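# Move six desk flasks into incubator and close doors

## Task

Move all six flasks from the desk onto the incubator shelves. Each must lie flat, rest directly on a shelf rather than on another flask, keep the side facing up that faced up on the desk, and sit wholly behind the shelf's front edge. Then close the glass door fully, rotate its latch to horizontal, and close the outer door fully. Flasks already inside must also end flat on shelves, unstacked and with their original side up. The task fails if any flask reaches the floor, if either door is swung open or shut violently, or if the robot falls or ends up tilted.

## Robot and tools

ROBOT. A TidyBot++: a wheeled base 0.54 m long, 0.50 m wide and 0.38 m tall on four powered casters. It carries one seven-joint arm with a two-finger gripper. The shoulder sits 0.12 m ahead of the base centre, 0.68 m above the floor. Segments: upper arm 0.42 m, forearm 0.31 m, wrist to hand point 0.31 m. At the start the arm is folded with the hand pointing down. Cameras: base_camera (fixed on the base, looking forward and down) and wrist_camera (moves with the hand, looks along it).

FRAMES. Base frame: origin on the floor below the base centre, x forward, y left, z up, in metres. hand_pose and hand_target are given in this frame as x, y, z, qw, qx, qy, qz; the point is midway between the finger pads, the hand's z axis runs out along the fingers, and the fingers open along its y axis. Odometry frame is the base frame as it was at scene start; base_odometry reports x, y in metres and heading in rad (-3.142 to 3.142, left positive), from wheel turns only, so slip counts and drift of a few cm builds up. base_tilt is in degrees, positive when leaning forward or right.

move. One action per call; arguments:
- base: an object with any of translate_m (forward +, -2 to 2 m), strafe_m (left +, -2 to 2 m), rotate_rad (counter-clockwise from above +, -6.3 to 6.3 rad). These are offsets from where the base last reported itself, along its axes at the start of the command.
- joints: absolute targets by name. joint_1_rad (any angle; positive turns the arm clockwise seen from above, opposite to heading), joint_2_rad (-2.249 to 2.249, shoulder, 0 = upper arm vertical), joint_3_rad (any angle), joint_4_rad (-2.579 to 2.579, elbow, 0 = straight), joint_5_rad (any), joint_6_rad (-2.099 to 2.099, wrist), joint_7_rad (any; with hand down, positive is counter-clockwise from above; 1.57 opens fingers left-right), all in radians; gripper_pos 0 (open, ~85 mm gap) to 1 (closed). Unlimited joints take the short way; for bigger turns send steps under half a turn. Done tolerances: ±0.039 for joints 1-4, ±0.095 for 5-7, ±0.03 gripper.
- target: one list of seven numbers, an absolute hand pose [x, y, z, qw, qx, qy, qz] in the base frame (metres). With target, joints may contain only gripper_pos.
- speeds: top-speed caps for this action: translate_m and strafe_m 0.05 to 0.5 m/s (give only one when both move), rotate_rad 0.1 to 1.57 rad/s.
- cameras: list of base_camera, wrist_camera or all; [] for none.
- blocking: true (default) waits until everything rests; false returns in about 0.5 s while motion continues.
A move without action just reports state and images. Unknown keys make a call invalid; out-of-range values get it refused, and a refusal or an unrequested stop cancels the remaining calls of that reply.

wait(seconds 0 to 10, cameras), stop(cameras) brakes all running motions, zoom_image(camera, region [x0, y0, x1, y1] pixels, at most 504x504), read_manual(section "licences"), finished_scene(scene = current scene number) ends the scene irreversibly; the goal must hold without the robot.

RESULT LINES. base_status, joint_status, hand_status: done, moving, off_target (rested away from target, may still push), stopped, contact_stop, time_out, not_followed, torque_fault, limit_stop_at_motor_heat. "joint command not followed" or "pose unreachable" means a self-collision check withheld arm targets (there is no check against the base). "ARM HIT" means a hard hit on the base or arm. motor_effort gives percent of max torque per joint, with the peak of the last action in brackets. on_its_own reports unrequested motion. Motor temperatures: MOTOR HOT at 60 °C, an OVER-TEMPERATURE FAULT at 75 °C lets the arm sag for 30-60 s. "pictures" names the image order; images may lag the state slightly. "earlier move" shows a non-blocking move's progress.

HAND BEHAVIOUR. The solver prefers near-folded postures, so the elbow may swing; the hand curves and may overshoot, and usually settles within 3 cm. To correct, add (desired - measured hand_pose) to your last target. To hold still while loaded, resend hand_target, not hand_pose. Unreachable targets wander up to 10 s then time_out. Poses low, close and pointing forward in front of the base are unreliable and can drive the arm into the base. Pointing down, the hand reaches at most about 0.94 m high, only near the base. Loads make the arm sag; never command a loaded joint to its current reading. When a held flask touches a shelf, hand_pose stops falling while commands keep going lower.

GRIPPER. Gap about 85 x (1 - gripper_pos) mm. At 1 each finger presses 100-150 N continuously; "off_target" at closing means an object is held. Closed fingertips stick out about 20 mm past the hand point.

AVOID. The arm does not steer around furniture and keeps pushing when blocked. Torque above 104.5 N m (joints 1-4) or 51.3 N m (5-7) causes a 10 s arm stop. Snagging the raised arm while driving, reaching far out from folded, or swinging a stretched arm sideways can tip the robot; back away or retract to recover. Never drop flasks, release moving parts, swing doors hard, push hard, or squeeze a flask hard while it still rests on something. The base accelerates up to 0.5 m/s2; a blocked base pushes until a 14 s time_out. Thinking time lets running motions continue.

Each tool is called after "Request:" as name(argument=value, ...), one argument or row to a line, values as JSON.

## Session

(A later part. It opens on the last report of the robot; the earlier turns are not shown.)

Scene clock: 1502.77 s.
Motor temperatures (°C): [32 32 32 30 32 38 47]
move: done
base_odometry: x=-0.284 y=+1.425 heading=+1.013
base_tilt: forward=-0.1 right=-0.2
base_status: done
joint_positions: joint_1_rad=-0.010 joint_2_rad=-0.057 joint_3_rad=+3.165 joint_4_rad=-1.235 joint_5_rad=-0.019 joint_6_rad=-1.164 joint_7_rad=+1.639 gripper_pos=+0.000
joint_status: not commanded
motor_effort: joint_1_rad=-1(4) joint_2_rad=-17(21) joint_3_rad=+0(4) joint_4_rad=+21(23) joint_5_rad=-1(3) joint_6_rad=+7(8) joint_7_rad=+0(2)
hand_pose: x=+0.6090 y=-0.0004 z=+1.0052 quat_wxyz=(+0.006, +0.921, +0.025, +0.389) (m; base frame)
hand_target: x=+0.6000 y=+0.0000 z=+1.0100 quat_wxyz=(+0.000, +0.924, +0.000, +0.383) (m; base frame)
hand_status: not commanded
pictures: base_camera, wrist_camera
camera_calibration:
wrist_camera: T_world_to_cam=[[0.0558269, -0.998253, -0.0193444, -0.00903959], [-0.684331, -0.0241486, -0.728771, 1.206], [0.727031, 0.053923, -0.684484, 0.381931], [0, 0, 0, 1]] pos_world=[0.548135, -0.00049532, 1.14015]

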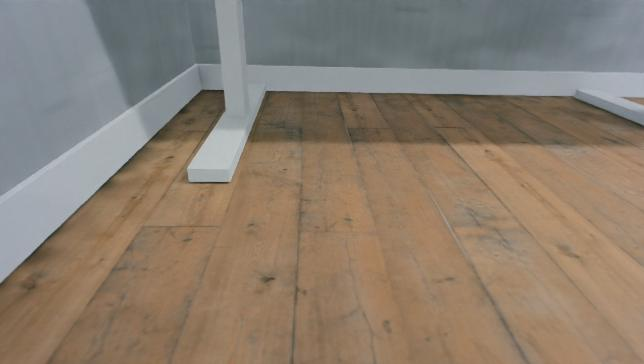

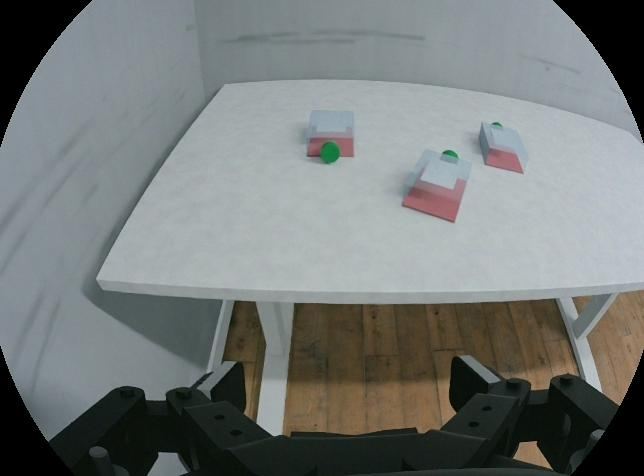

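Request:
move(
  base={"translate_m":0.355,"strafe_m":0.015},
  speeds={"translate_m":0.3},
)

Scene clock: 1518.80 s.
Motor temperatures (°C): [32 32 32 30 32 38 47]
move: done
base_odometry: x=-0.109 y=+1.734 heading=+1.013
base_tilt: forward=+0.0 right=-0.2
base_status: done
joint_positions: joint_1_rad=-0.010 joint_2_rad=-0.058 joint_3_rad=+3.165 joint_4_rad=-1.234 joint_5_rad=-0.019 joint_6_rad=-1.167 joint_7_rad=+1.639 gripper_pos=+0.000
joint_status: not commanded
motor_effort: joint_1_rad=+0(1) joint_2_rad=-17(21) joint_3_rad=+0(1) joint_4_rad=+21(22) joint_5_rad=-1(1) joint_6_rad=+7(8) joint_7_rad=-1(2)
hand_pose: x=+0.6083 y=-0.0004 z=+1.0054 quat_wxyz=(+0.006, +0.921, +0.025, +0.389) (m; base frame)
hand_target: x=+0.6000 y=+0.0000 z=+1.0100 quat_wxyz=(+0.000, +0.924, +0.000, +0.383) (m; base frame)
hand_status: not commanded
pictures: base_camera, wrist_camera
camera_calibration:
wrist_camera: T_world_to_cam=[[0.0558836, -0.998248, -0.0194609, -0.00889875], [-0.684948, -0.0241484, -0.728192, 1.20549], [0.726446, 0.0540237, -0.685097, 0.383593], [0, 0, 0, 1]] pos_world=[0.547537, -0.000495543, 1.14045]

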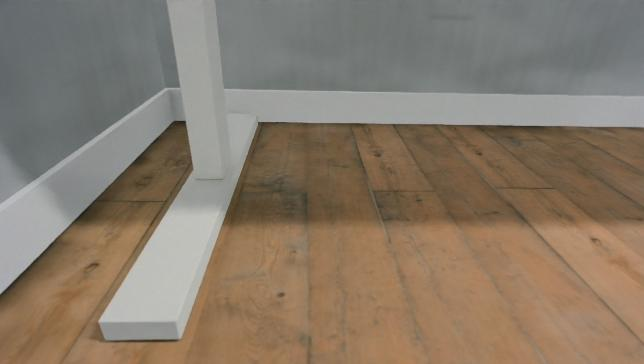

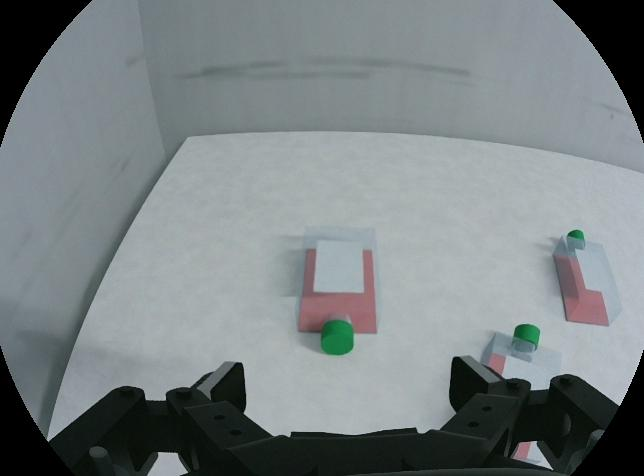

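Request:
move(
  target=[0.707,0.0,0.905,0,0.926,0,0.377],
)

Request:
move(
  target=[0.750,0.0,0.86,0,0.926,0,0.377],
)

Scene clock: 1527.73 s.
Motor temperatures (°C): [32 32 32 30 32 38 47]
move: done
base_odometry: x=-0.109 y=+1.734 heading=+1.013
base_tilt: forward=+0.0 right=-0.2
base_status: not commanded
joint_positions: joint_1_rad=-0.010 joint_2_rad=+0.145 joint_3_rad=+3.165 joint_4_rad=-1.345 joint_5_rad=-0.019 joint_6_rad=-0.946 joint_7_rad=+1.639 gripper_pos=+0.000
joint_status: not commanded
motor_effort: joint_1_rad=+0(1) joint_2_rad=-27(32) joint_3_rad=+0(0) joint_4_rad=+22(25) joint_5_rad=-1(1) joint_6_rad=+6(8) joint_7_rad=-1(1)
hand_pose: x=+0.6954 y=-0.0010 z=+0.8872 quat_wxyz=(+0.007, +0.938, +0.024, +0.346) (m; base frame)
hand_target: x=+0.7070 y=+0.0000 z=+0.9050 quat_wxyz=(+0.000, +0.926, +0.000, +0.377) (m; base frame)
hand_status: done (0.021 m and 4.7 deg from the pose sent, 0.141 m and 3.3 deg at the start)
pictures: base_camera, wrist_camera
camera_calibration:
wrist_camera: T_world_to_cam=[[0.0500832, -0.998507, -0.021814, -0.0104968], [-0.748666, -0.0230773, -0.662545, 1.16508], [0.661053, 0.0495138, -0.748704, 0.341144], [0, 0, 0, 1]] pos_world=[0.647266, -0.000485601, 1.0271]

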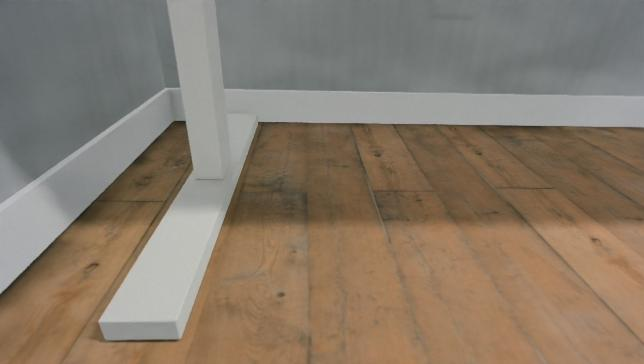

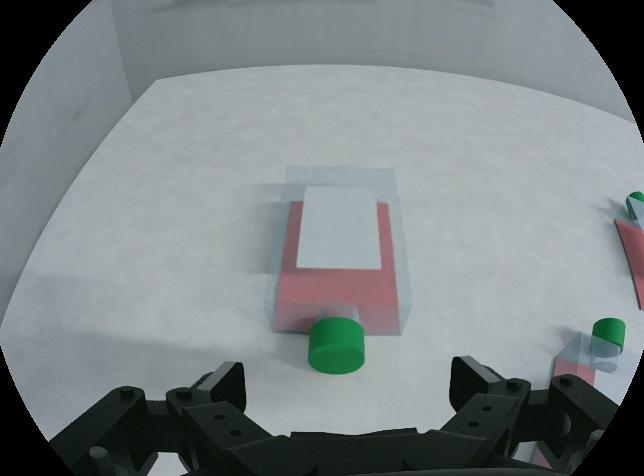

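Scene clock: 1528.97 s.
Motor temperatures (°C): [32 32 32 30 32 38 47]
move: done
base_odometry: x=-0.109 y=+1.734 heading=+1.013
base_tilt: forward=+0.0 right=-0.3
base_status: not commanded
joint_positions: joint_1_rad=-0.010 joint_2_rad=+0.233 joint_3_rad=+3.165 joint_4_rad=-1.356 joint_5_rad=-0.019 joint_6_rad=-0.827 joint_7_rad=+1.639 gripper_pos=+0.000
joint_status: not commanded
motor_effort: joint_1_rad=+0(1) joint_2_rad=-31(33) joint_3_rad=+0(0) joint_4_rad=+22(24) joint_5_rad=+0(1) joint_6_rad=+7(7) joint_7_rad=-1(1)
hand_pose: x=+0.7375 y=-0.0015 z=+0.8524 quat_wxyz=(+0.008, +0.935, +0.024, +0.355) (m; base frame)
hand_target: x=+0.7500 y=+0.0000 z=+0.8600 quat_wxyz=(+0.000, +0.926, +0.000, +0.377) (m; base frame)
hand_status: done (0.015 m and 3.9 deg from the pose sent, 0.061 m and 4.7 deg at the start)
pictures: base_camera, wrist_camera
camera_calibration:
wrist_camera: T_world_to_cam=[[0.0487495, -0.998637, -0.0186705, -0.0156444], [-0.736211, -0.0232939, -0.676351, 1.17615], [0.674994, 0.0467172, -0.736343, 0.26657], [0, 0, 0, 1]] pos_world=[0.686726, -0.000679338, 0.991487]

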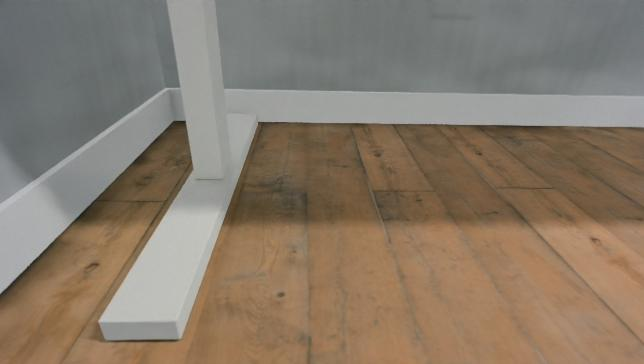

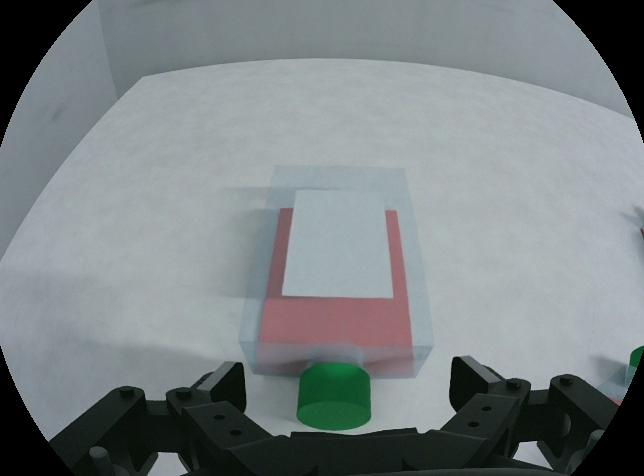

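Request:
move(
  target=[0.750,0.006,0.850,0,0.926,0,0.377],
)

Scene clock: 1534.57 s.
Motor temperatures (°C): [32 32 32 30 32 38 47]
move: done
base_odometry: x=-0.109 y=+1.734 heading=+1.013
base_tilt: forward=+0.0 right=-0.1
base_status: not commanded
joint_positions: joint_1_rad=-0.014 joint_2_rad=+0.234 joint_3_rad=+3.165 joint_4_rad=-1.385 joint_5_rad=-0.018 joint_6_rad=-0.792 joint_7_rad=+1.635 gripper_pos=+0.000
joint_status: not commanded
motor_effort: joint_1_rad=+0(1) joint_2_rad=-30(31) joint_3_rad=+0(1) joint_4_rad=+22(23) joint_5_rad=+0(1) joint_6_rad=+7(7) joint_7_rad=+0(1)
hand_pose: x=+0.7384 y=+0.0012 z=+0.8441 quat_wxyz=(+0.007, +0.934, +0.023, +0.357) (m; base frame)
hand_target: x=+0.7500 y=+0.0060 z=+0.8500 quat_wxyz=(+0.000, +0.926, +0.000, +0.377) (m; base frame)
hand_status: done (0.014 m and 3.7 deg from the pose sent, 0.015 m and 3.9 deg at the start)
pictures: base_camera, wrist_camera
camera_calibration:
wrist_camera: T_world_to_cam=[[0.0491224, -0.99856, -0.0215617, -0.0110359], [-0.732999, -0.0213778, -0.679894, 1.17185], [0.678454, 0.0492027, -0.732993, 0.254389], [0, 0, 0, 1]] pos_world=[0.686919, 0.00151501, 0.982964]

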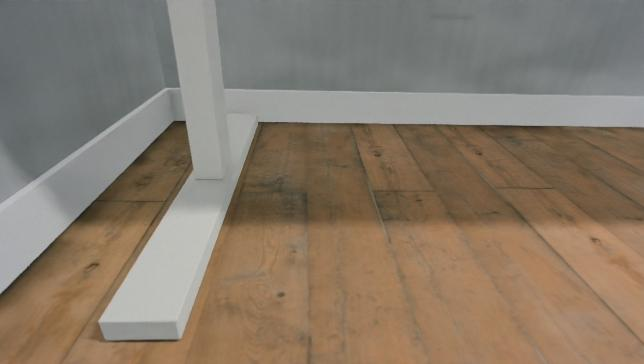

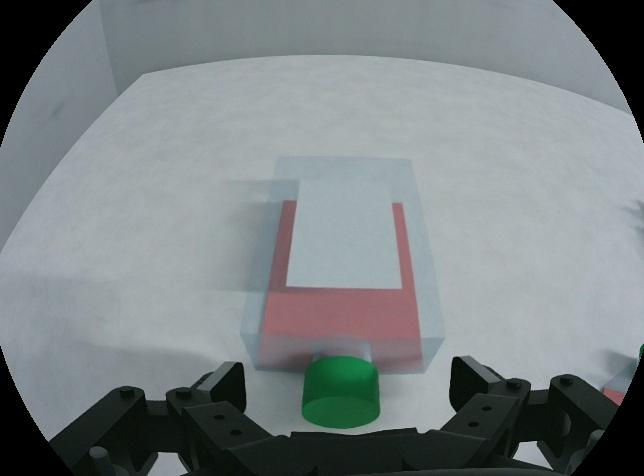

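Good enough. Close and lift.

Request:
move(
  joints={"gripper_pos":0.85},
  cameras=[],
)

Request:
move(
  target=[0.742,0.006,0.94,0,0.926,0,0.377],
  cameras=["wrist_camera"],
)

Request:
move(
  base={"translate_m":-0.55},
  speeds={"translate_m":0.35},
  target=[0.60,0,0.95,0,0.926,0,0.377],
  cameras=[],
)

Request:
move(
  base={"rotate_rad":-1.56},
  speeds={"rotate_rad":1.0},
  cameras=["wrist_camera"],
)

Scene clock: 1542.00 s.
Motor temperatures (°C): [32 32 32 30 32 38 47]
move: off_target
base_odometry: x=-0.109 y=+1.734 heading=+1.013
base_tilt: forward=-0.1 right=-0.2
base_status: not commanded
joint_positions: joint_1_rad=-0.014 joint_2_rad=+0.234 joint_3_rad=+3.165 joint_4_rad=-1.385 joint_5_rad=-0.018 joint_6_rad=-0.790 joint_7_rad=+1.635 gripper_pos=+0.691
joint_status: gripper_pos off_target (ended at +0.691, target +0.850)
motor_effort: joint_1_rad=+0(1) joint_2_rad=-29(31) joint_3_rad=+0(0) joint_4_rad=+22(23) joint_5_rad=-1(1) joint_6_rad=+6(7) joint_7_rad=+0(1)
hand_pose: x=+0.7389 y=+0.0011 z=+0.8446 quat_wxyz=(+0.007, +0.933, +0.023, +0.358) (m; base frame)
hand_target: x=+0.7500 y=+0.0060 z=+0.8500 quat_wxyz=(+0.000, +0.926, +0.000, +0.377) (m; base frame)
hand_status: not commanded
pictures: none
No camera images: "cameras" was empty.

Scene clock: 1543.40 s.
Motor temperatures (°C): [32 32 32 30 32 38 47]
move: done
base_odometry: x=-0.109 y=+1.734 heading=+1.013
base_tilt: forward=+0.0 right=-0.2
base_status: not commanded
joint_positions: joint_1_rad=-0.014 joint_2_rad=+0.237 joint_3_rad=+3.165 joint_4_rad=-1.127 joint_5_rad=-0.018 joint_6_rad=-0.989 joint_7_rad=+1.635 gripper_pos=+0.691
joint_status: not commanded
motor_effort: joint_1_rad=+0(1) joint_2_rad=-31(33) joint_3_rad=+0(0) joint_4_rad=+23(25) joint_5_rad=-1(1) joint_6_rad=+7(8) joint_7_rad=-1(1)
hand_pose: x=+0.7467 y=+0.0023 z=+0.9357 quat_wxyz=(+0.007, +0.923, +0.025, +0.384) (m; base frame)
hand_target: x=+0.7420 y=+0.0060 z=+0.9400 quat_wxyz=(+0.000, +0.926, +0.000, +0.377) (m; base frame)
hand_status: done (0.007 m and 3.1 deg from the pose sent, 0.096 m and 3.6 deg at the start)
pictures: wrist_camera
camera_calibration:
wrist_camera: T_world_to_cam=[[0.0541716, -0.998375, -0.017704, -0.015657], [-0.692151, -0.0247648, -0.721328, 1.24849], [0.719717, 0.0513293, -0.692367, 0.246964], [0, 0, 0, 1]] pos_world=[0.687244, 0.00261046, 1.07128]

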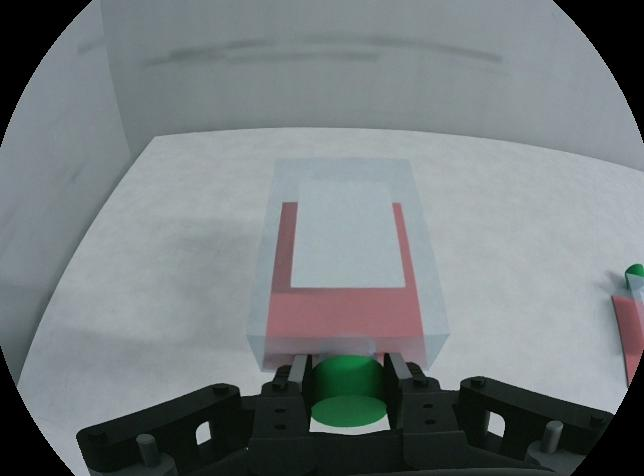

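Scene clock: 1546.03 s.
Motor temperatures (°C): [32 32 32 30 32 38 47]
move: done
base_odometry: x=-0.400 y=+1.267 heading=+1.013
base_tilt: forward=+0.0 right=-0.2
base_status: done
joint_positions: joint_1_rad=-0.016 joint_2_rad=-0.091 joint_3_rad=+3.165 joint_4_rad=-1.436 joint_5_rad=-0.018 joint_6_rad=-0.997 joint_7_rad=+1.635 gripper_pos=+0.691
joint_status: not commanded
motor_effort: joint_1_rad=+0(5) joint_2_rad=-19(37) joint_3_rad=+0(4) joint_4_rad=+23(25) joint_5_rad=+0(2) joint_6_rad=+8(9) joint_7_rad=+0(1)
hand_pose: x=+0.6106 y=+0.0018 z=+0.9544 quat_wxyz=(+0.004, +0.921, +0.024, +0.389) (m; base frame)
hand_target: x=+0.6000 y=+0.0000 z=+0.9500 quat_wxyz=(+0.000, +0.926, +0.000, +0.377) (m; base frame)
hand_status: done (0.012 m and 3.2 deg from the pose sent, 0.147 m and 3.1 deg at the start)
pictures: none
No camera images: "cameras" was empty.

Scene clock: 1550.83 s.
Motor temperatures (°C): [32 32 32 30 32 38 47]
move: time_out
base_odometry: x=-0.393 y=+1.268 heading=+0.410
base_tilt: forward=-0.1 right=-0.2
base_status: rotate_rad time_out (by the wheels' count: -0.603 of -1.560)
joint_positions: joint_1_rad=-0.010 joint_2_rad=-0.094 joint_3_rad=+3.161 joint_4_rad=-1.441 joint_5_rad=-0.007 joint_6_rad=-1.001 joint_7_rad=+1.635 gripper_pos=+0.691
joint_status: not commanded
motor_effort: joint_1_rad=+0(9) joint_2_rad=-17(27) joint_3_rad=-1(11) joint_4_rad=+23(25) joint_5_rad=-1(5) joint_6_rad=+8(10) joint_7_rad=+0(1)
hand_pose: x=+0.6083 y=-0.0017 z=+0.9520 quat_wxyz=(+0.010, +0.922, +0.024, +0.386) (m; base frame)
hand_target: x=+0.6000 y=+0.0000 z=+0.9500 quat_wxyz=(+0.000, +0.926, +0.000, +0.377) (m; base frame)
hand_status: not commanded
pictures: wrist_camera
camera_calibration:
wrist_camera: T_world_to_cam=[[0.051418, -0.99859, -0.0131904, -0.014524], [-0.688861, -0.0259008, -0.72443, 1.1653], [0.723067, 0.0463351, -0.689222, 0.353017], [0, 0, 0, 1]] pos_world=[0.548223, -0.000678326, 1.08729]

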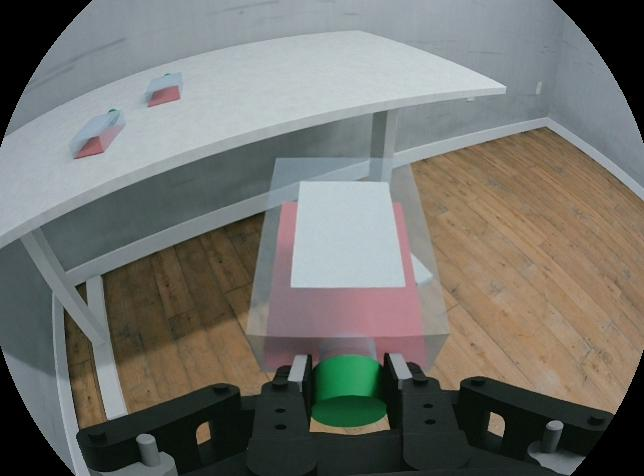

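Request:
move(
  base={"translate_m":0.23,"strafe_m":-0.33},
  speeds={"translate_m":0.3},
  cameras=[],
)

Request:
move(
  base={"rotate_rad":-0.957},
  speeds={"rotate_rad":1.0},
)

Scene clock: 1563.90 s.
Motor temperatures (°C): [32 32 32 30 32 38 47]
move: done
base_odometry: x=-0.050 y=+1.057 heading=+0.409
base_tilt: forward=+0.0 right=-0.2
base_status: done
joint_positions: joint_1_rad=-0.011 joint_2_rad=-0.093 joint_3_rad=+3.161 joint_4_rad=-1.441 joint_5_rad=-0.007 joint_6_rad=-1.001 joint_7_rad=+1.635 gripper_pos=+0.691
joint_status: not commanded
motor_effort: joint_1_rad=+0(2) joint_2_rad=-18(23) joint_3_rad=+0(3) joint_4_rad=+23(25) joint_5_rad=+0(1) joint_6_rad=+8(9) joint_7_rad=+0(1)
hand_pose: x=+0.6083 y=-0.0015 z=+0.9518 quat_wxyz=(+0.010, +0.922, +0.025, +0.386) (m; base frame)
hand_target: x=+0.6000 y=+0.0000 z=+0.9500 quat_wxyz=(+0.000, +0.926, +0.000, +0.377) (m; base frame)
hand_status: not commanded
pictures: none
No camera images: "cameras" was empty.

Scene clock: 1565.83 s.
Motor temperatures (°C): [32 32 32 30 32 38 47]
move: done
base_odometry: x=-0.050 y=+1.057 heading=-0.546
base_tilt: forward=+0.0 right=-0.2
base_status: done
joint_positions: joint_1_rad=-0.011 joint_2_rad=-0.093 joint_3_rad=+3.161 joint_4_rad=-1.441 joint_5_rad=-0.007 joint_6_rad=-1.001 joint_7_rad=+1.635 gripper_pos=+0.691
joint_status: not commanded
motor_effort: joint_1_rad=-1(3) joint_2_rad=-19(20) joint_3_rad=+0(3) joint_4_rad=+23(24) joint_5_rad=+0(2) joint_6_rad=+8(8) joint_7_rad=+0(2)
hand_pose: x=+0.6083 y=-0.0013 z=+0.9518 quat_wxyz=(+0.010, +0.922, +0.025, +0.386) (m; base frame)
hand_target: x=+0.6000 y=+0.0000 z=+0.9500 quat_wxyz=(+0.000, +0.926, +0.000, +0.377) (m; base frame)
hand_status: not commanded
pictures: base_camera, wrist_camera
camera_calibration:
wrist_camera: T_world_to_cam=[[0.0521898, -0.998551, -0.013131, -0.0146215], [-0.689232, -0.0265017, -0.724056, 1.16504], [0.722659, 0.0468386, -0.689616, 0.353438], [0, 0, 0, 1]] pos_world=[0.548328, -0.000279414, 1.0871]

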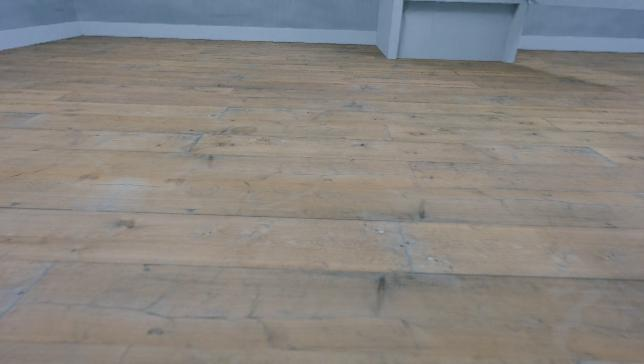

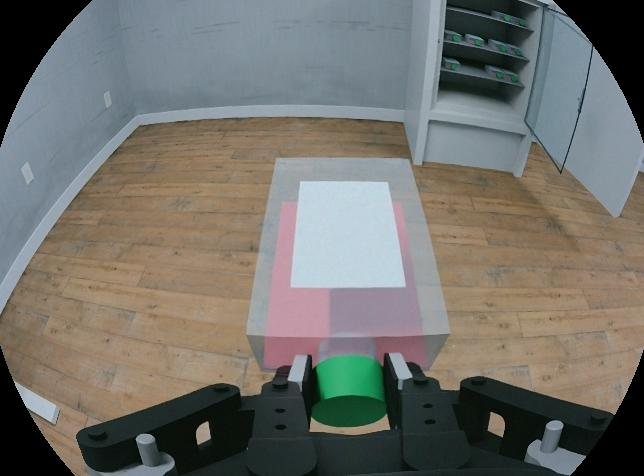

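Request:
zoom_image(
  camera="base_camera",
  region=[370, 30, 530, 90],
)

Scaled by 3.150.

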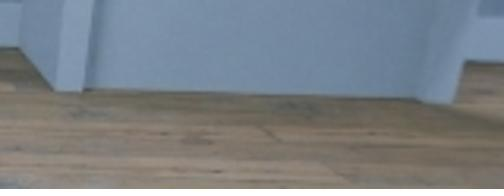

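Request:
move(
  base={"translate_m":1.37,"strafe_m":-0.76},
  speeds={"translate_m":0.45},
)

Scene clock: 1583.80 s.
Motor temperatures (°C): [32 32 32 30 32 38 47]
move: done
base_odometry: x=+0.726 y=-0.305 heading=-0.547
base_tilt: forward=-0.1 right=-0.2
base_status: done
joint_positions: joint_1_rad=-0.012 joint_2_rad=-0.094 joint_3_rad=+3.161 joint_4_rad=-1.441 joint_5_rad=-0.007 joint_6_rad=-1.001 joint_7_rad=+1.635 gripper_pos=+0.691
joint_status: not commanded
motor_effort: joint_1_rad=+0(2) joint_2_rad=-18(23) joint_3_rad=+0(2) joint_4_rad=+23(25) joint_5_rad=-1(2) joint_6_rad=+8(8) joint_7_rad=-1(1)
hand_pose: x=+0.6080 y=-0.0012 z=+0.9520 quat_wxyz=(+0.010, +0.922, +0.025, +0.386) (m; base frame)
hand_target: x=+0.6000 y=+0.0000 z=+0.9500 quat_wxyz=(+0.000, +0.926, +0.000, +0.377) (m; base frame)
hand_status: not commanded
pictures: base_camera, wrist_camera
camera_calibration:
wrist_camera: T_world_to_cam=[[0.0525443, -0.998532, -0.0131776, -0.0146411], [-0.688908, -0.0266922, -0.724357, 1.16513], [0.722941, 0.047139, -0.689299, 0.353429], [0, 0, 0, 1]] pos_world=[0.547929, -0.000180074, 1.08739]

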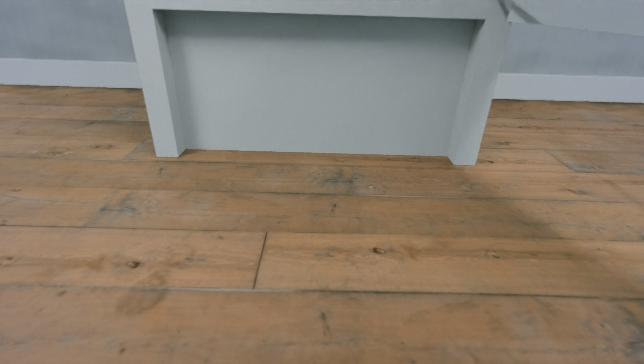

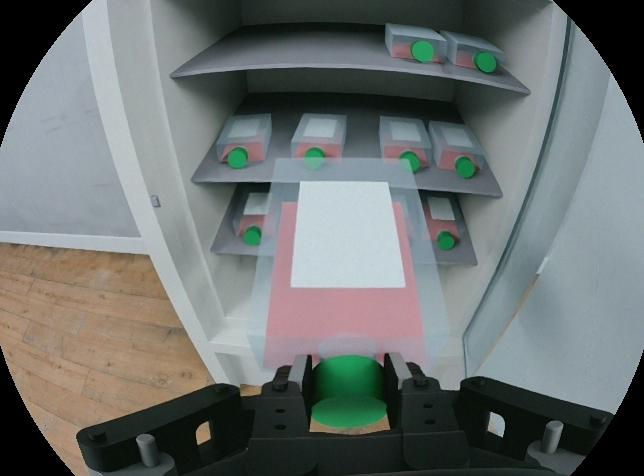

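Request:
move(
  base={"translate_m":0.10,"strafe_m":0.067,"rotate_rad":-0.024},
  speeds={"translate_m":0.2},
  target=[0.60,0,0.655,0,0.926,0,0.377],
)

Scene clock: 1596.73 s.
Motor temperatures (°C): [32 32 32 30 32 38 47]
move: done
base_odometry: x=+0.846 y=-0.300 heading=-0.572
base_tilt: forward=+0.0 right=-0.2
base_status: done
joint_positions: joint_1_rad=+0.008 joint_2_rad=+0.083 joint_3_rad=+3.126 joint_4_rad=-2.252 joint_5_rad=-0.007 joint_6_rad=-0.071 joint_7_rad=+1.635 gripper_pos=+0.691
joint_status: not commanded
motor_effort: joint_1_rad=+0(3) joint_2_rad=-21(24) joint_3_rad=+0(3) joint_4_rad=+19(24) joint_5_rad=-1(2) joint_6_rad=+7(8) joint_7_rad=-1(1)
hand_pose: x=+0.5893 y=+0.0050 z=+0.6526 quat_wxyz=(+0.008, +0.933, +0.030, +0.359) (m; base frame)
hand_target: x=+0.6000 y=+0.0000 z=+0.6550 quat_wxyz=(+0.000, +0.926, +0.000, +0.377) (m; base frame)
hand_status: done (0.012 m and 4.2 deg from the pose sent, 0.297 m and 3.3 deg at the start)
pictures: base_camera, wrist_camera
camera_calibration:
wrist_camera: T_world_to_cam=[[0.0610352, -0.998032, -0.01439, -0.0157029], [-0.729471, -0.0347617, -0.683127, 0.932534], [0.681283, 0.0521919, -0.730157, 0.211432], [0, 0, 0, 1]] pos_world=[0.53717, 0.00570939, 0.791192]

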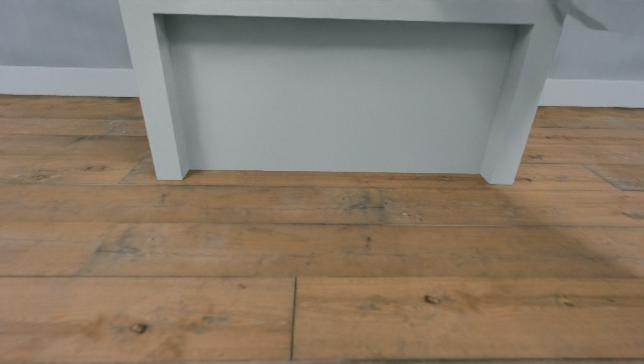

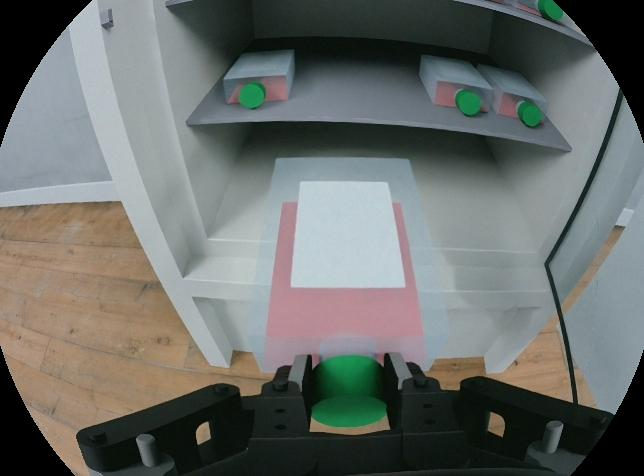

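Request:
move(
  base={"translate_m":0.362},
  speeds={"translate_m":0.15},
  cameras=["wrist_camera"],
)

Request:
move(
  target=[0.60,0,0.633,0,0.926,0,0.377],
  cameras=[],
)

Request:
move(
  target=[0.60,0,0.622,0,0.926,0,0.377],
  cameras=["wrist_camera"],
)

Request:
move(
  target=[0.60,0,0.612,0,0.926,0,0.377],
  cameras=["wrist_camera"],
)

Scene clock: 1612.20 s.
Motor temperatures (°C): [32 32 32 30 32 38 47]
move: done
base_odometry: x=+1.151 y=-0.495 heading=-0.571
base_tilt: forward=-0.1 right=-0.2
base_status: done
joint_positions: joint_1_rad=+0.010 joint_2_rad=+0.093 joint_3_rad=+3.124 joint_4_rad=-2.258 joint_5_rad=-0.007 joint_6_rad=-0.064 joint_7_rad=+1.635 gripper_pos=+0.691
joint_status: not commanded
motor_effort: joint_1_rad=+0(2) joint_2_rad=-20(22) joint_3_rad=+0(2) joint_4_rad=+18(20) joint_5_rad=+0(1) joint_6_rad=+7(8) joint_7_rad=+0(1)
hand_pose: x=+0.5880 y=+0.0048 z=+0.6470 quat_wxyz=(+0.008, +0.934, +0.030, +0.355) (m; base frame)
hand_target: x=+0.6000 y=+0.0000 z=+0.6550 quat_wxyz=(+0.000, +0.926, +0.000, +0.377) (m; base frame)
hand_status: not commanded
pictures: wrist_camera
camera_calibration:
wrist_camera: T_world_to_cam=[[0.0605521, -0.998051, -0.015102, -0.0151524], [-0.735282, -0.0343674, -0.67689, 0.927134], [0.675051, 0.0520913, -0.735929, 0.215597], [0, 0, 0, 1]] pos_world=[0.537083, 0.00550957, 0.786003]

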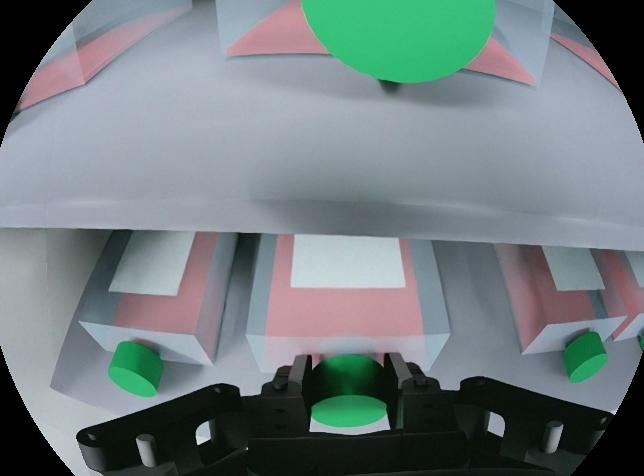

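Scene clock: 1613.27 s.
Motor temperatures (°C): [32 32 32 30 32 38 47]
move: done
base_odometry: x=+1.151 y=-0.495 heading=-0.571
base_tilt: forward=+0.0 right=-0.3
base_status: not commanded
joint_positions: joint_1_rad=+0.010 joint_2_rad=+0.141 joint_3_rad=+3.125 joint_4_rad=-2.296 joint_5_rad=-0.006 joint_6_rad=+0.028 joint_7_rad=+1.634 gripper_pos=+0.691
joint_status: not commanded
motor_effort: joint_1_rad=+0(1) joint_2_rad=-22(23) joint_3_rad=+0(0) joint_4_rad=+17(18) joint_5_rad=+0(1) joint_6_rad=+7(8) joint_7_rad=-1(1)
hand_pose: x=+0.5897 y=+0.0045 z=+0.6275 quat_wxyz=(+0.008, +0.933, +0.029, +0.358) (m; base frame)
hand_target: x=+0.6000 y=+0.0000 z=+0.6330 quat_wxyz=(+0.000, +0.926, +0.000, +0.377) (m; base frame)
hand_status: done (0.012 m and 4.1 deg from the pose sent, 0.019 m and 4.4 deg at the start)
pictures: none
No camera images: "cameras" was empty.

Scene clock: 1613.97 s.
Motor temperatures (°C): [32 32 32 30 32 38 47]
move: done
base_odometry: x=+1.151 y=-0.495 heading=-0.571
base_tilt: forward=+0.0 right=-0.2
base_status: not commanded
joint_positions: joint_1_rad=+0.010 joint_2_rad=+0.166 joint_3_rad=+3.125 joint_4_rad=-2.313 joint_5_rad=-0.006 joint_6_rad=+0.076 joint_7_rad=+1.634 gripper_pos=+0.691
joint_status: not commanded
motor_effort: joint_1_rad=+0(1) joint_2_rad=-22(23) joint_3_rad=+0(0) joint_4_rad=+16(17) joint_5_rad=-1(1) joint_6_rad=+7(8) joint_7_rad=+0(1)
hand_pose: x=+0.5911 y=+0.0042 z=+0.6188 quat_wxyz=(+0.008, +0.932, +0.029, +0.361) (m; base frame)
hand_target: x=+0.6000 y=+0.0000 z=+0.6220 quat_wxyz=(+0.000, +0.926, +0.000, +0.377) (m; base frame)
hand_status: done (0.010 m and 3.9 deg from the pose sent, 0.013 m and 4.1 deg at the start)
pictures: wrist_camera
camera_calibration:
wrist_camera: T_world_to_cam=[[0.0588512, -0.998149, -0.015305, -0.0152042], [-0.727301, -0.03237, -0.685555, 0.910939], [0.683791, 0.0514771, -0.72786, 0.182611], [0, 0, 0, 1]] pos_world=[0.538554, 0.00491073, 0.757182]

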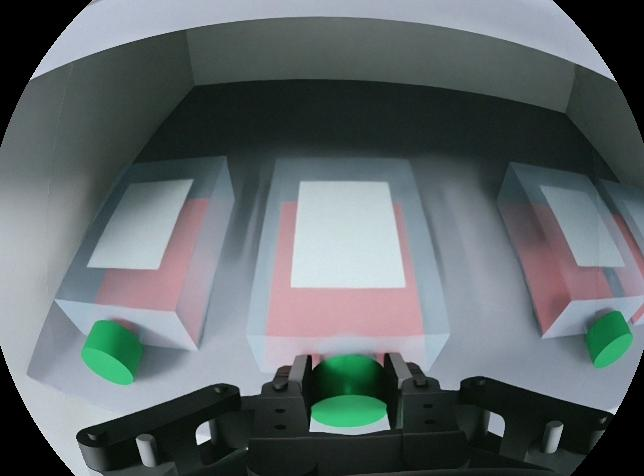

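Scene clock: 1614.60 s.
Motor temperatures (°C): [32 32 32 30 32 38 47]
move: done
base_odometry: x=+1.151 y=-0.495 heading=-0.571
base_tilt: forward=-0.1 right=-0.2
base_status: not commanded
joint_positions: joint_1_rad=+0.010 joint_2_rad=+0.184 joint_3_rad=+3.126 joint_4_rad=-2.326 joint_5_rad=-0.006 joint_6_rad=+0.122 joint_7_rad=+1.634 gripper_pos=+0.691
joint_status: not commanded
motor_effort: joint_1_rad=+0(1) joint_2_rad=-21(23) joint_3_rad=+0(0) joint_4_rad=+16(16) joint_5_rad=+0(1) joint_6_rad=+7(8) joint_7_rad=+0(1)
hand_pose: x=+0.5941 y=+0.0039 z=+0.6143 quat_wxyz=(+0.008, +0.930, +0.028, +0.367) (m; base frame)
hand_target: x=+0.6000 y=+0.0000 z=+0.6120 quat_wxyz=(+0.000, +0.926, +0.000, +0.377) (m; base frame)
hand_status: done (0.007 m and 3.6 deg from the pose sent, 0.012 m and 3.9 deg at the start)
pictures: wrist_camera
camera_calibration:
wrist_camera: T_world_to_cam=[[0.058138, -0.998203, -0.014533, -0.0158408], [-0.717669, -0.0316707, -0.695664, 0.910531], [0.693953, 0.0508744, -0.71822, 0.165364], [0, 0, 0, 1]] pos_world=[0.539626, 0.004612, 0.751961]

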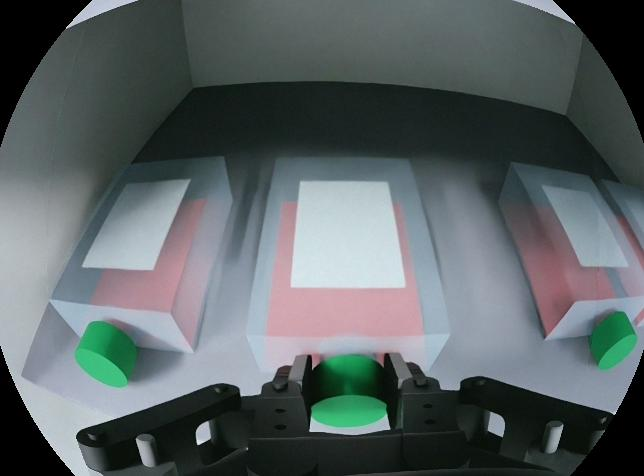

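Request:
move(
  target=[0.60,0,0.606,0,0.926,0,0.377],
  cameras=[],
)

Request:
move(
  joints={"gripper_pos":0.4},
  cameras=[],
)

Request:
move(
  base={"translate_m":-0.12},
  speeds={"translate_m":0.15},
  cameras=["wrist_camera"],
)

Scene clock: 1622.93 s.
Motor temperatures (°C): [32 32 32 30 32 38 47]
move: done
base_odometry: x=+1.151 y=-0.495 heading=-0.571
base_tilt: forward=+0.0 right=-0.2
base_status: not commanded
joint_positions: joint_1_rad=+0.010 joint_2_rad=+0.194 joint_3_rad=+3.126 joint_4_rad=-2.332 joint_5_rad=-0.006 joint_6_rad=+0.151 joint_7_rad=+1.634 gripper_pos=+0.691
joint_status: not commanded
motor_effort: joint_1_rad=+0(0) joint_2_rad=-20(21) joint_3_rad=+0(0) joint_4_rad=+15(16) joint_5_rad=-1(1) joint_6_rad=+7(7) joint_7_rad=+0(1)
hand_pose: x=+0.5973 y=+0.0038 z=+0.6139 quat_wxyz=(+0.009, +0.927, +0.028, +0.374) (m; base frame)
hand_target: x=+0.6000 y=+0.0000 z=+0.6060 quat_wxyz=(+0.000, +0.926, +0.000, +0.377) (m; base frame)
hand_status: done (0.009 m and 3.4 deg from the pose sent, 0.011 m and 3.6 deg at the start)
pictures: none
No camera images: "cameras" was empty.

Scene clock: 1623.73 s.
Motor temperatures (°C): [32 32 32 30 32 38 47]
move: done
base_odometry: x=+1.151 y=-0.495 heading=-0.571
base_tilt: forward=+0.0 right=-0.2
base_status: not commanded
joint_positions: joint_1_rad=+0.010 joint_2_rad=+0.202 joint_3_rad=+3.126 joint_4_rad=-2.334 joint_5_rad=-0.006 joint_6_rad=+0.151 joint_7_rad=+1.634 gripper_pos=+0.400
joint_status: all done
motor_effort: joint_1_rad=-1(1) joint_2_rad=-21(23) joint_3_rad=+0(1) joint_4_rad=+15(16) joint_5_rad=-1(1) joint_6_rad=+7(7) joint_7_rad=-1(2)
hand_pose: x=+0.5959 y=+0.0037 z=+0.6094 quat_wxyz=(+0.008, +0.929, +0.028, +0.370) (m; base frame)
hand_target: x=+0.6000 y=+0.0000 z=+0.6060 quat_wxyz=(+0.000, +0.926, +0.000, +0.377) (m; base frame)
hand_status: not commanded
pictures: none
No camera images: "cameras" was empty.

Scene clock: 1625.17 s.
Motor temperatures (°C): [32 32 32 30 32 38 47]
move: done
base_odometry: x=+1.050 y=-0.430 heading=-0.572
base_tilt: forward=-0.1 right=-0.2
base_status: done
joint_positions: joint_1_rad=+0.010 joint_2_rad=+0.209 joint_3_rad=+3.129 joint_4_rad=-2.341 joint_5_rad=-0.006 joint_6_rad=+0.152 joint_7_rad=+1.634 gripper_pos=+0.400
joint_status: not commanded
motor_effort: joint_1_rad=+0(2) joint_2_rad=-22(24) joint_3_rad=+0(1) joint_4_rad=+15(17) joint_5_rad=-1(1) joint_6_rad=+7(8) joint_7_rad=-1(2)
hand_pose: x=+0.5922 y=+0.0023 z=+0.6034 quat_wxyz=(+0.009, +0.931, +0.027, +0.363) (m; base frame)
hand_target: x=+0.6000 y=+0.0000 z=+0.6060 quat_wxyz=(+0.000, +0.926, +0.000, +0.377) (m; base frame)
hand_status: not commanded
pictures: wrist_camera
camera_calibration:
wrist_camera: T_world_to_cam=[[0.0547699, -0.998393, -0.0145203, -0.0154436], [-0.723913, -0.0296883, -0.689252, 0.90137], [0.687713, 0.0482617, -0.724376, 0.166254], [0, 0, 0, 1]] pos_world=[0.539024, 0.00331764, 0.741477]

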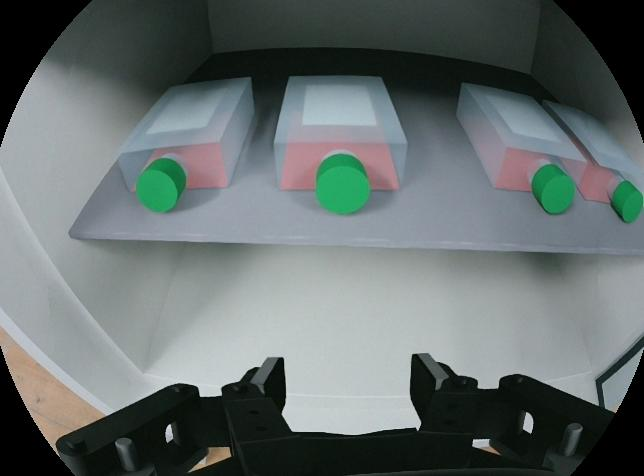

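Request:
move(
  base={"translate_m":-0.55},
  speeds={"translate_m":0.4},
  target=[0.60,0,1.01,0,0.924,0,0.383],
  joints={"gripper_pos":0},
  cameras=[],
)

Request:
move(
  base={"rotate_rad":1.56},
  speeds={"rotate_rad":1.2},
  cameras=[],
)

Scene clock: 1647.03 s.
Motor temperatures (°C): [32 32 32 30 32 38 47]
move: done
base_odometry: x=+0.587 y=-0.132 heading=-0.572
base_tilt: forward=-0.1 right=-0.2
base_status: done
joint_positions: joint_1_rad=+0.003 joint_2_rad=-0.057 joint_3_rad=+3.151 joint_4_rad=-1.235 joint_5_rad=-0.006 joint_6_rad=-1.161 joint_7_rad=+1.634 gripper_pos=+0.000
joint_status: all done
motor_effort: joint_1_rad=+0(1) joint_2_rad=-18(27) joint_3_rad=+0(1) joint_4_rad=+21(22) joint_5_rad=-1(1) joint_6_rad=+7(8) joint_7_rad=+0(1)
hand_pose: x=+0.6096 y=-0.0030 z=+1.0059 quat_wxyz=(+0.011, +0.920, +0.023, +0.390) (m; base frame)
hand_target: x=+0.6000 y=+0.0000 z=+1.0100 quat_wxyz=(+0.000, +0.924, +0.000, +0.383) (m; base frame)
hand_status: done (0.011 m and 3.1 deg from the pose sent, 0.407 m and 4.0 deg at the start)
pictures: none
No camera images: "cameras" was empty.

Scene clock: 1649.40 s.
Motor temperatures (°C): [32 32 32 30 32 38 47]
move: done
base_odometry: x=+0.587 y=-0.132 heading=+0.987
base_tilt: forward=+0.0 right=-0.2
base_status: done
joint_positions: joint_1_rad=-0.008 joint_2_rad=-0.057 joint_3_rad=+3.161 joint_4_rad=-1.235 joint_5_rad=-0.006 joint_6_rad=-1.163 joint_7_rad=+1.634 gripper_pos=+0.000
joint_status: not commanded
motor_effort: joint_1_rad=+0(2) joint_2_rad=-18(21) joint_3_rad=+0(3) joint_4_rad=+22(22) joint_5_rad=-1(2) joint_6_rad=+8(8) joint_7_rad=-1(2)
hand_pose: x=+0.6093 y=-0.0026 z=+1.0054 quat_wxyz=(+0.011, +0.921, +0.024, +0.390) (m; base frame)
hand_target: x=+0.6000 y=+0.0000 z=+1.0100 quat_wxyz=(+0.000, +0.924, +0.000, +0.383) (m; base frame)
hand_status: not commanded
pictures: none
No camera images: "cameras" was empty.

Request:
move(
  base={"translate_m":1.08,"strafe_m":1.38},
)

Scene clock: 1657.73 s.
Motor temperatures (°C): [32 32 32 30 32 38 47]
move: done
base_odometry: x=+0.032 y=+1.530 heading=+0.987
base_tilt: forward=+0.0 right=-0.3
base_status: done
joint_positions: joint_1_rad=-0.009 joint_2_rad=-0.057 joint_3_rad=+3.163 joint_4_rad=-1.234 joint_5_rad=-0.006 joint_6_rad=-1.165 joint_7_rad=+1.634 gripper_pos=+0.000
joint_status: not commanded
motor_effort: joint_1_rad=+0(2) joint_2_rad=-18(23) joint_3_rad=+0(2) joint_4_rad=+21(23) joint_5_rad=+0(1) joint_6_rad=+7(8) joint_7_rad=-1(2)
hand_pose: x=+0.6086 y=-0.0031 z=+1.0054 quat_wxyz=(+0.011, +0.921, +0.023, +0.389) (m; base frame)
hand_target: x=+0.6000 y=+0.0000 z=+1.0100 quat_wxyz=(+0.000, +0.924, +0.000, +0.383) (m; base frame)
hand_status: not commanded
pictures: base_camera, wrist_camera
camera_calibration:
wrist_camera: T_world_to_cam=[[0.048649, -0.998741, -0.0122433, -0.0144583], [-0.684559, -0.024414, -0.728548, 1.20579], [0.727332, 0.0438244, -0.684885, 0.382681], [0, 0, 0, 1]] pos_world=[0.547799, -0.00177277, 1.14039]

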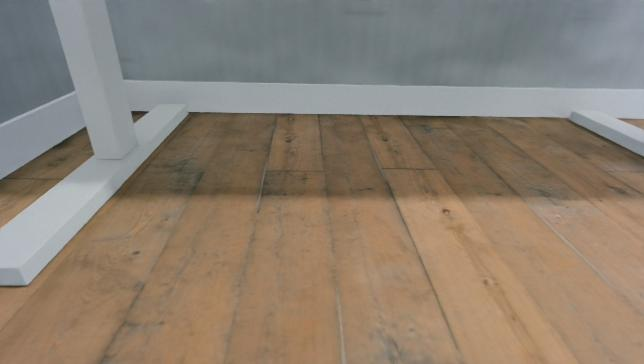

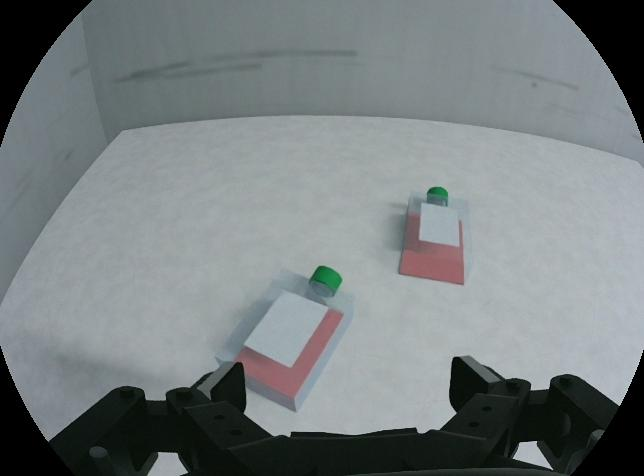

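Request:
move(
  base={"translate_m":0.215},
  speeds={"translate_m":0.2},
  cameras=[],
)

Request:
move(
  target=[0.58,0.018,0.92,0,0.984,-0.1775,0],
)

Scene clock: 1691.37 s.
Motor temperatures (°C): [32 32 32 30 32 38 47]
move: done
base_odometry: x=+0.150 y=+1.710 heading=+0.988
base_tilt: forward=-0.1 right=-0.2
base_status: done
joint_positions: joint_1_rad=-0.009 joint_2_rad=-0.058 joint_3_rad=+3.163 joint_4_rad=-1.234 joint_5_rad=-0.006 joint_6_rad=-1.167 joint_7_rad=+1.634 gripper_pos=+0.000
joint_status: not commanded
motor_effort: joint_1_rad=+0(2) joint_2_rad=-18(22) joint_3_rad=+0(1) joint_4_rad=+21(22) joint_5_rad=+0(1) joint_6_rad=+7(8) joint_7_rad=-1(1)
hand_pose: x=+0.6081 y=-0.0031 z=+1.0054 quat_wxyz=(+0.011, +0.921, +0.023, +0.388) (m; base frame)
hand_target: x=+0.6000 y=+0.0000 z=+1.0100 quat_wxyz=(+0.000, +0.924, +0.000, +0.383) (m; base frame)
hand_status: not commanded
pictures: none
No camera images: "cameras" was empty.

Scene clock: 1693.80 s.
Motor temperatures (°C): [32 32 32 30 32 38 47]
move: off_target
base_odometry: x=+0.150 y=+1.710 heading=+0.988
base_tilt: forward=+0.0 right=-0.3
base_status: not commanded
joint_positions: joint_1_rad=-0.041 joint_2_rad=+0.494 joint_3_rad=+3.222 joint_4_rad=-0.470 joint_5_rad=-0.019 joint_6_rad=-2.040 joint_7_rad=+1.286 gripper_pos=+0.000
joint_status: not commanded
motor_effort: joint_1_rad=+0(1) joint_2_rad=-33(35) joint_3_rad=+0(0) joint_4_rad=+16(22) joint_5_rad=+0(1) joint_6_rad=+2(8) joint_7_rad=+0(2)
hand_pose: x=+0.6200 y=+0.0007 z=+0.9231 quat_wxyz=(+0.002, +0.986, -0.150, +0.070) (m; base frame)
hand_target: x=+0.6108 y=+0.0184 z=+0.9215 quat_wxyz=(-0.009, +0.983, -0.177, +0.049) (m; base frame)
hand_status: off_target (0.044 m and 8.6 deg from the pose sent, 0.092 m and 51.0 deg at the start; a joint's target at an end of its range on 53 of 53 steps)
pictures: base_camera, wrist_camera
camera_calibration:
wrist_camera: T_world_to_cam=[[-0.314793, -0.946919, -0.0651985, 0.261945], [-0.934138, 0.321251, -0.155511, 0.779142], [0.168201, 0.0119507, -0.98568, 0.942257], [0, 0, 0, 1]] pos_world=[0.651795, -0.0135209, 1.06701]

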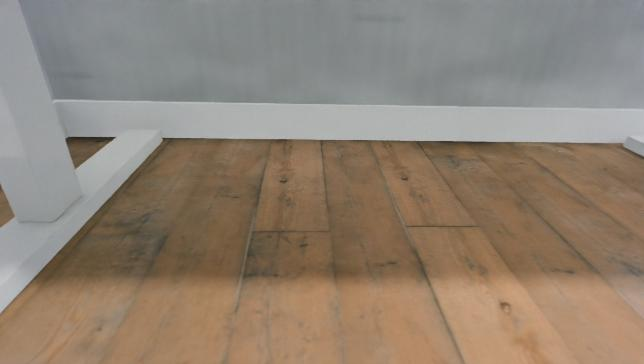

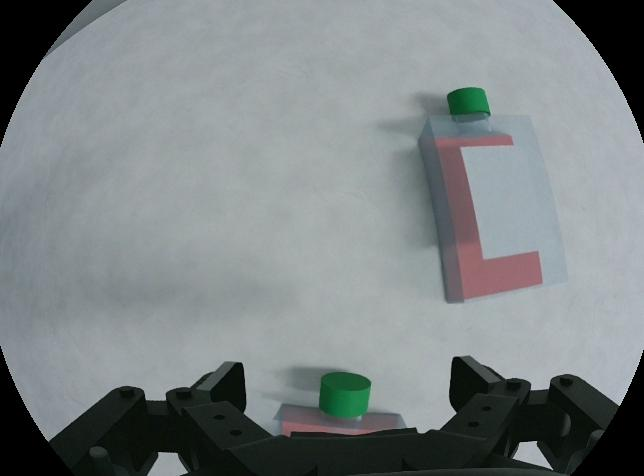

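Request:
move(
  target=[0.595,0.018,0.875,0,0.984,-0.1775,0],
)

Scene clock: 1703.90 s.
Motor temperatures (°C): [32 32 32 30 32 38 47]
move: done
base_odometry: x=+0.150 y=+1.710 heading=+0.988
base_tilt: forward=+0.0 right=-0.3
base_status: not commanded
joint_positions: joint_1_rad=-0.051 joint_2_rad=+0.494 joint_3_rad=+3.223 joint_4_rad=-0.675 joint_5_rad=-0.019 joint_6_rad=-2.035 joint_7_rad=+1.285 gripper_pos=+0.000
joint_status: not commanded
motor_effort: joint_1_rad=-1(1) joint_2_rad=-35(35) joint_3_rad=+0(0) joint_4_rad=+17(18) joint_5_rad=+0(1) joint_6_rad=+0(2) joint_7_rad=+0(1)
hand_pose: x=+0.5892 y=+0.0040 z=+0.8646 quat_wxyz=(+0.015, +0.988, -0.149, -0.028) (m; base frame)
hand_target: x=+0.5950 y=+0.0180 z=+0.8750 quat_wxyz=(+0.000, +0.984, -0.178, +0.000) (m; base frame)
hand_status: done (0.018 m and 4.9 deg from the pose sent, 0.057 m and 8.6 deg at the start)
pictures: base_camera, wrist_camera
camera_calibration:
wrist_camera: T_world_to_cam=[[-0.320983, -0.947062, -0.00652993, 0.204536], [-0.946619, 0.320602, 0.0335667, 0.584146], [-0.0296963, 0.0169557, -0.999415, 1.01821], [0, 0, 0, 1]] pos_world=[0.648853, -0.010834, 0.999339]

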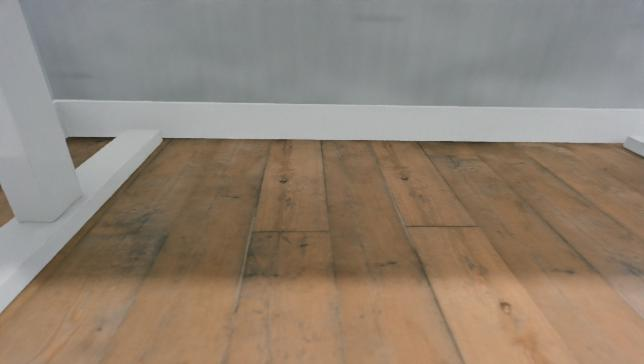

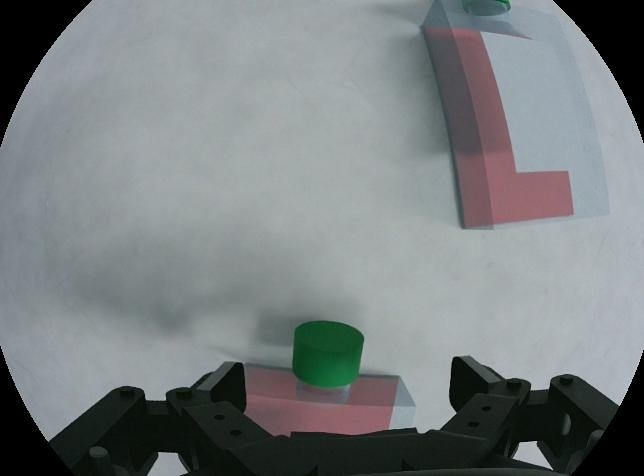

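Request:
move(
  target=[0.605,0.023,0.858,0,0.984,-0.1775,0.01],
  cameras=["wrist_camera"],
)

Scene clock: 1713.97 s.
Motor temperatures (°C): [32 32 32 30 32 38 47]
move: done
base_odometry: x=+0.150 y=+1.710 heading=+0.988
base_tilt: forward=+0.0 right=-0.2
base_status: not commanded
joint_positions: joint_1_rad=-0.067 joint_2_rad=+0.483 joint_3_rad=+3.223 joint_4_rad=-0.750 joint_5_rad=-0.019 joint_6_rad=-1.957 joint_7_rad=+1.278 gripper_pos=+0.000
joint_status: not commanded
motor_effort: joint_1_rad=+0(1) joint_2_rad=-33(36) joint_3_rad=+0(0) joint_4_rad=+17(18) joint_5_rad=+0(1) joint_6_rad=+0(1) joint_7_rad=-1(1)
hand_pose: x=+0.5965 y=+0.0105 z=+0.8478 quat_wxyz=(+0.013, +0.989, -0.145, -0.022) (m; base frame)
hand_target: x=+0.6050 y=+0.0230 z=+0.8580 quat_wxyz=(+0.000, +0.984, -0.178, +0.010) (m; base frame)
hand_status: done (0.018 m and 5.4 deg from the pose sent, 0.026 m and 5.7 deg at the start)
pictures: wrist_camera
camera_calibration:
wrist_camera: T_world_to_cam=[[-0.313582, -0.949492, -0.011458, 0.212648], [-0.949418, 0.313302, 0.0211486, 0.601827], [-0.0164906, 0.0175102, -0.999711, 0.993794], [0, 0, 0, 1]] pos_world=[0.654457, -0.0040476, 0.983215]

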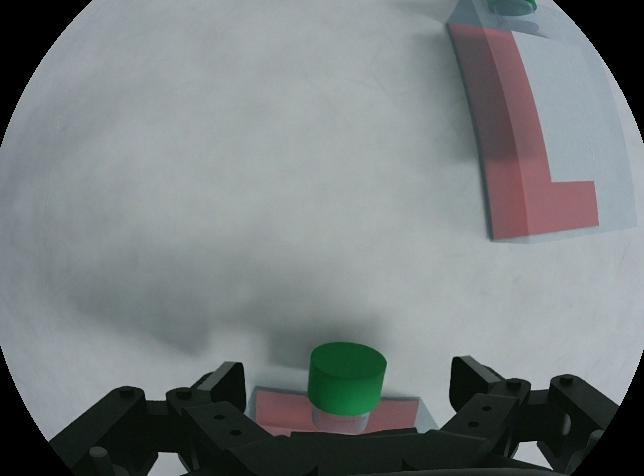

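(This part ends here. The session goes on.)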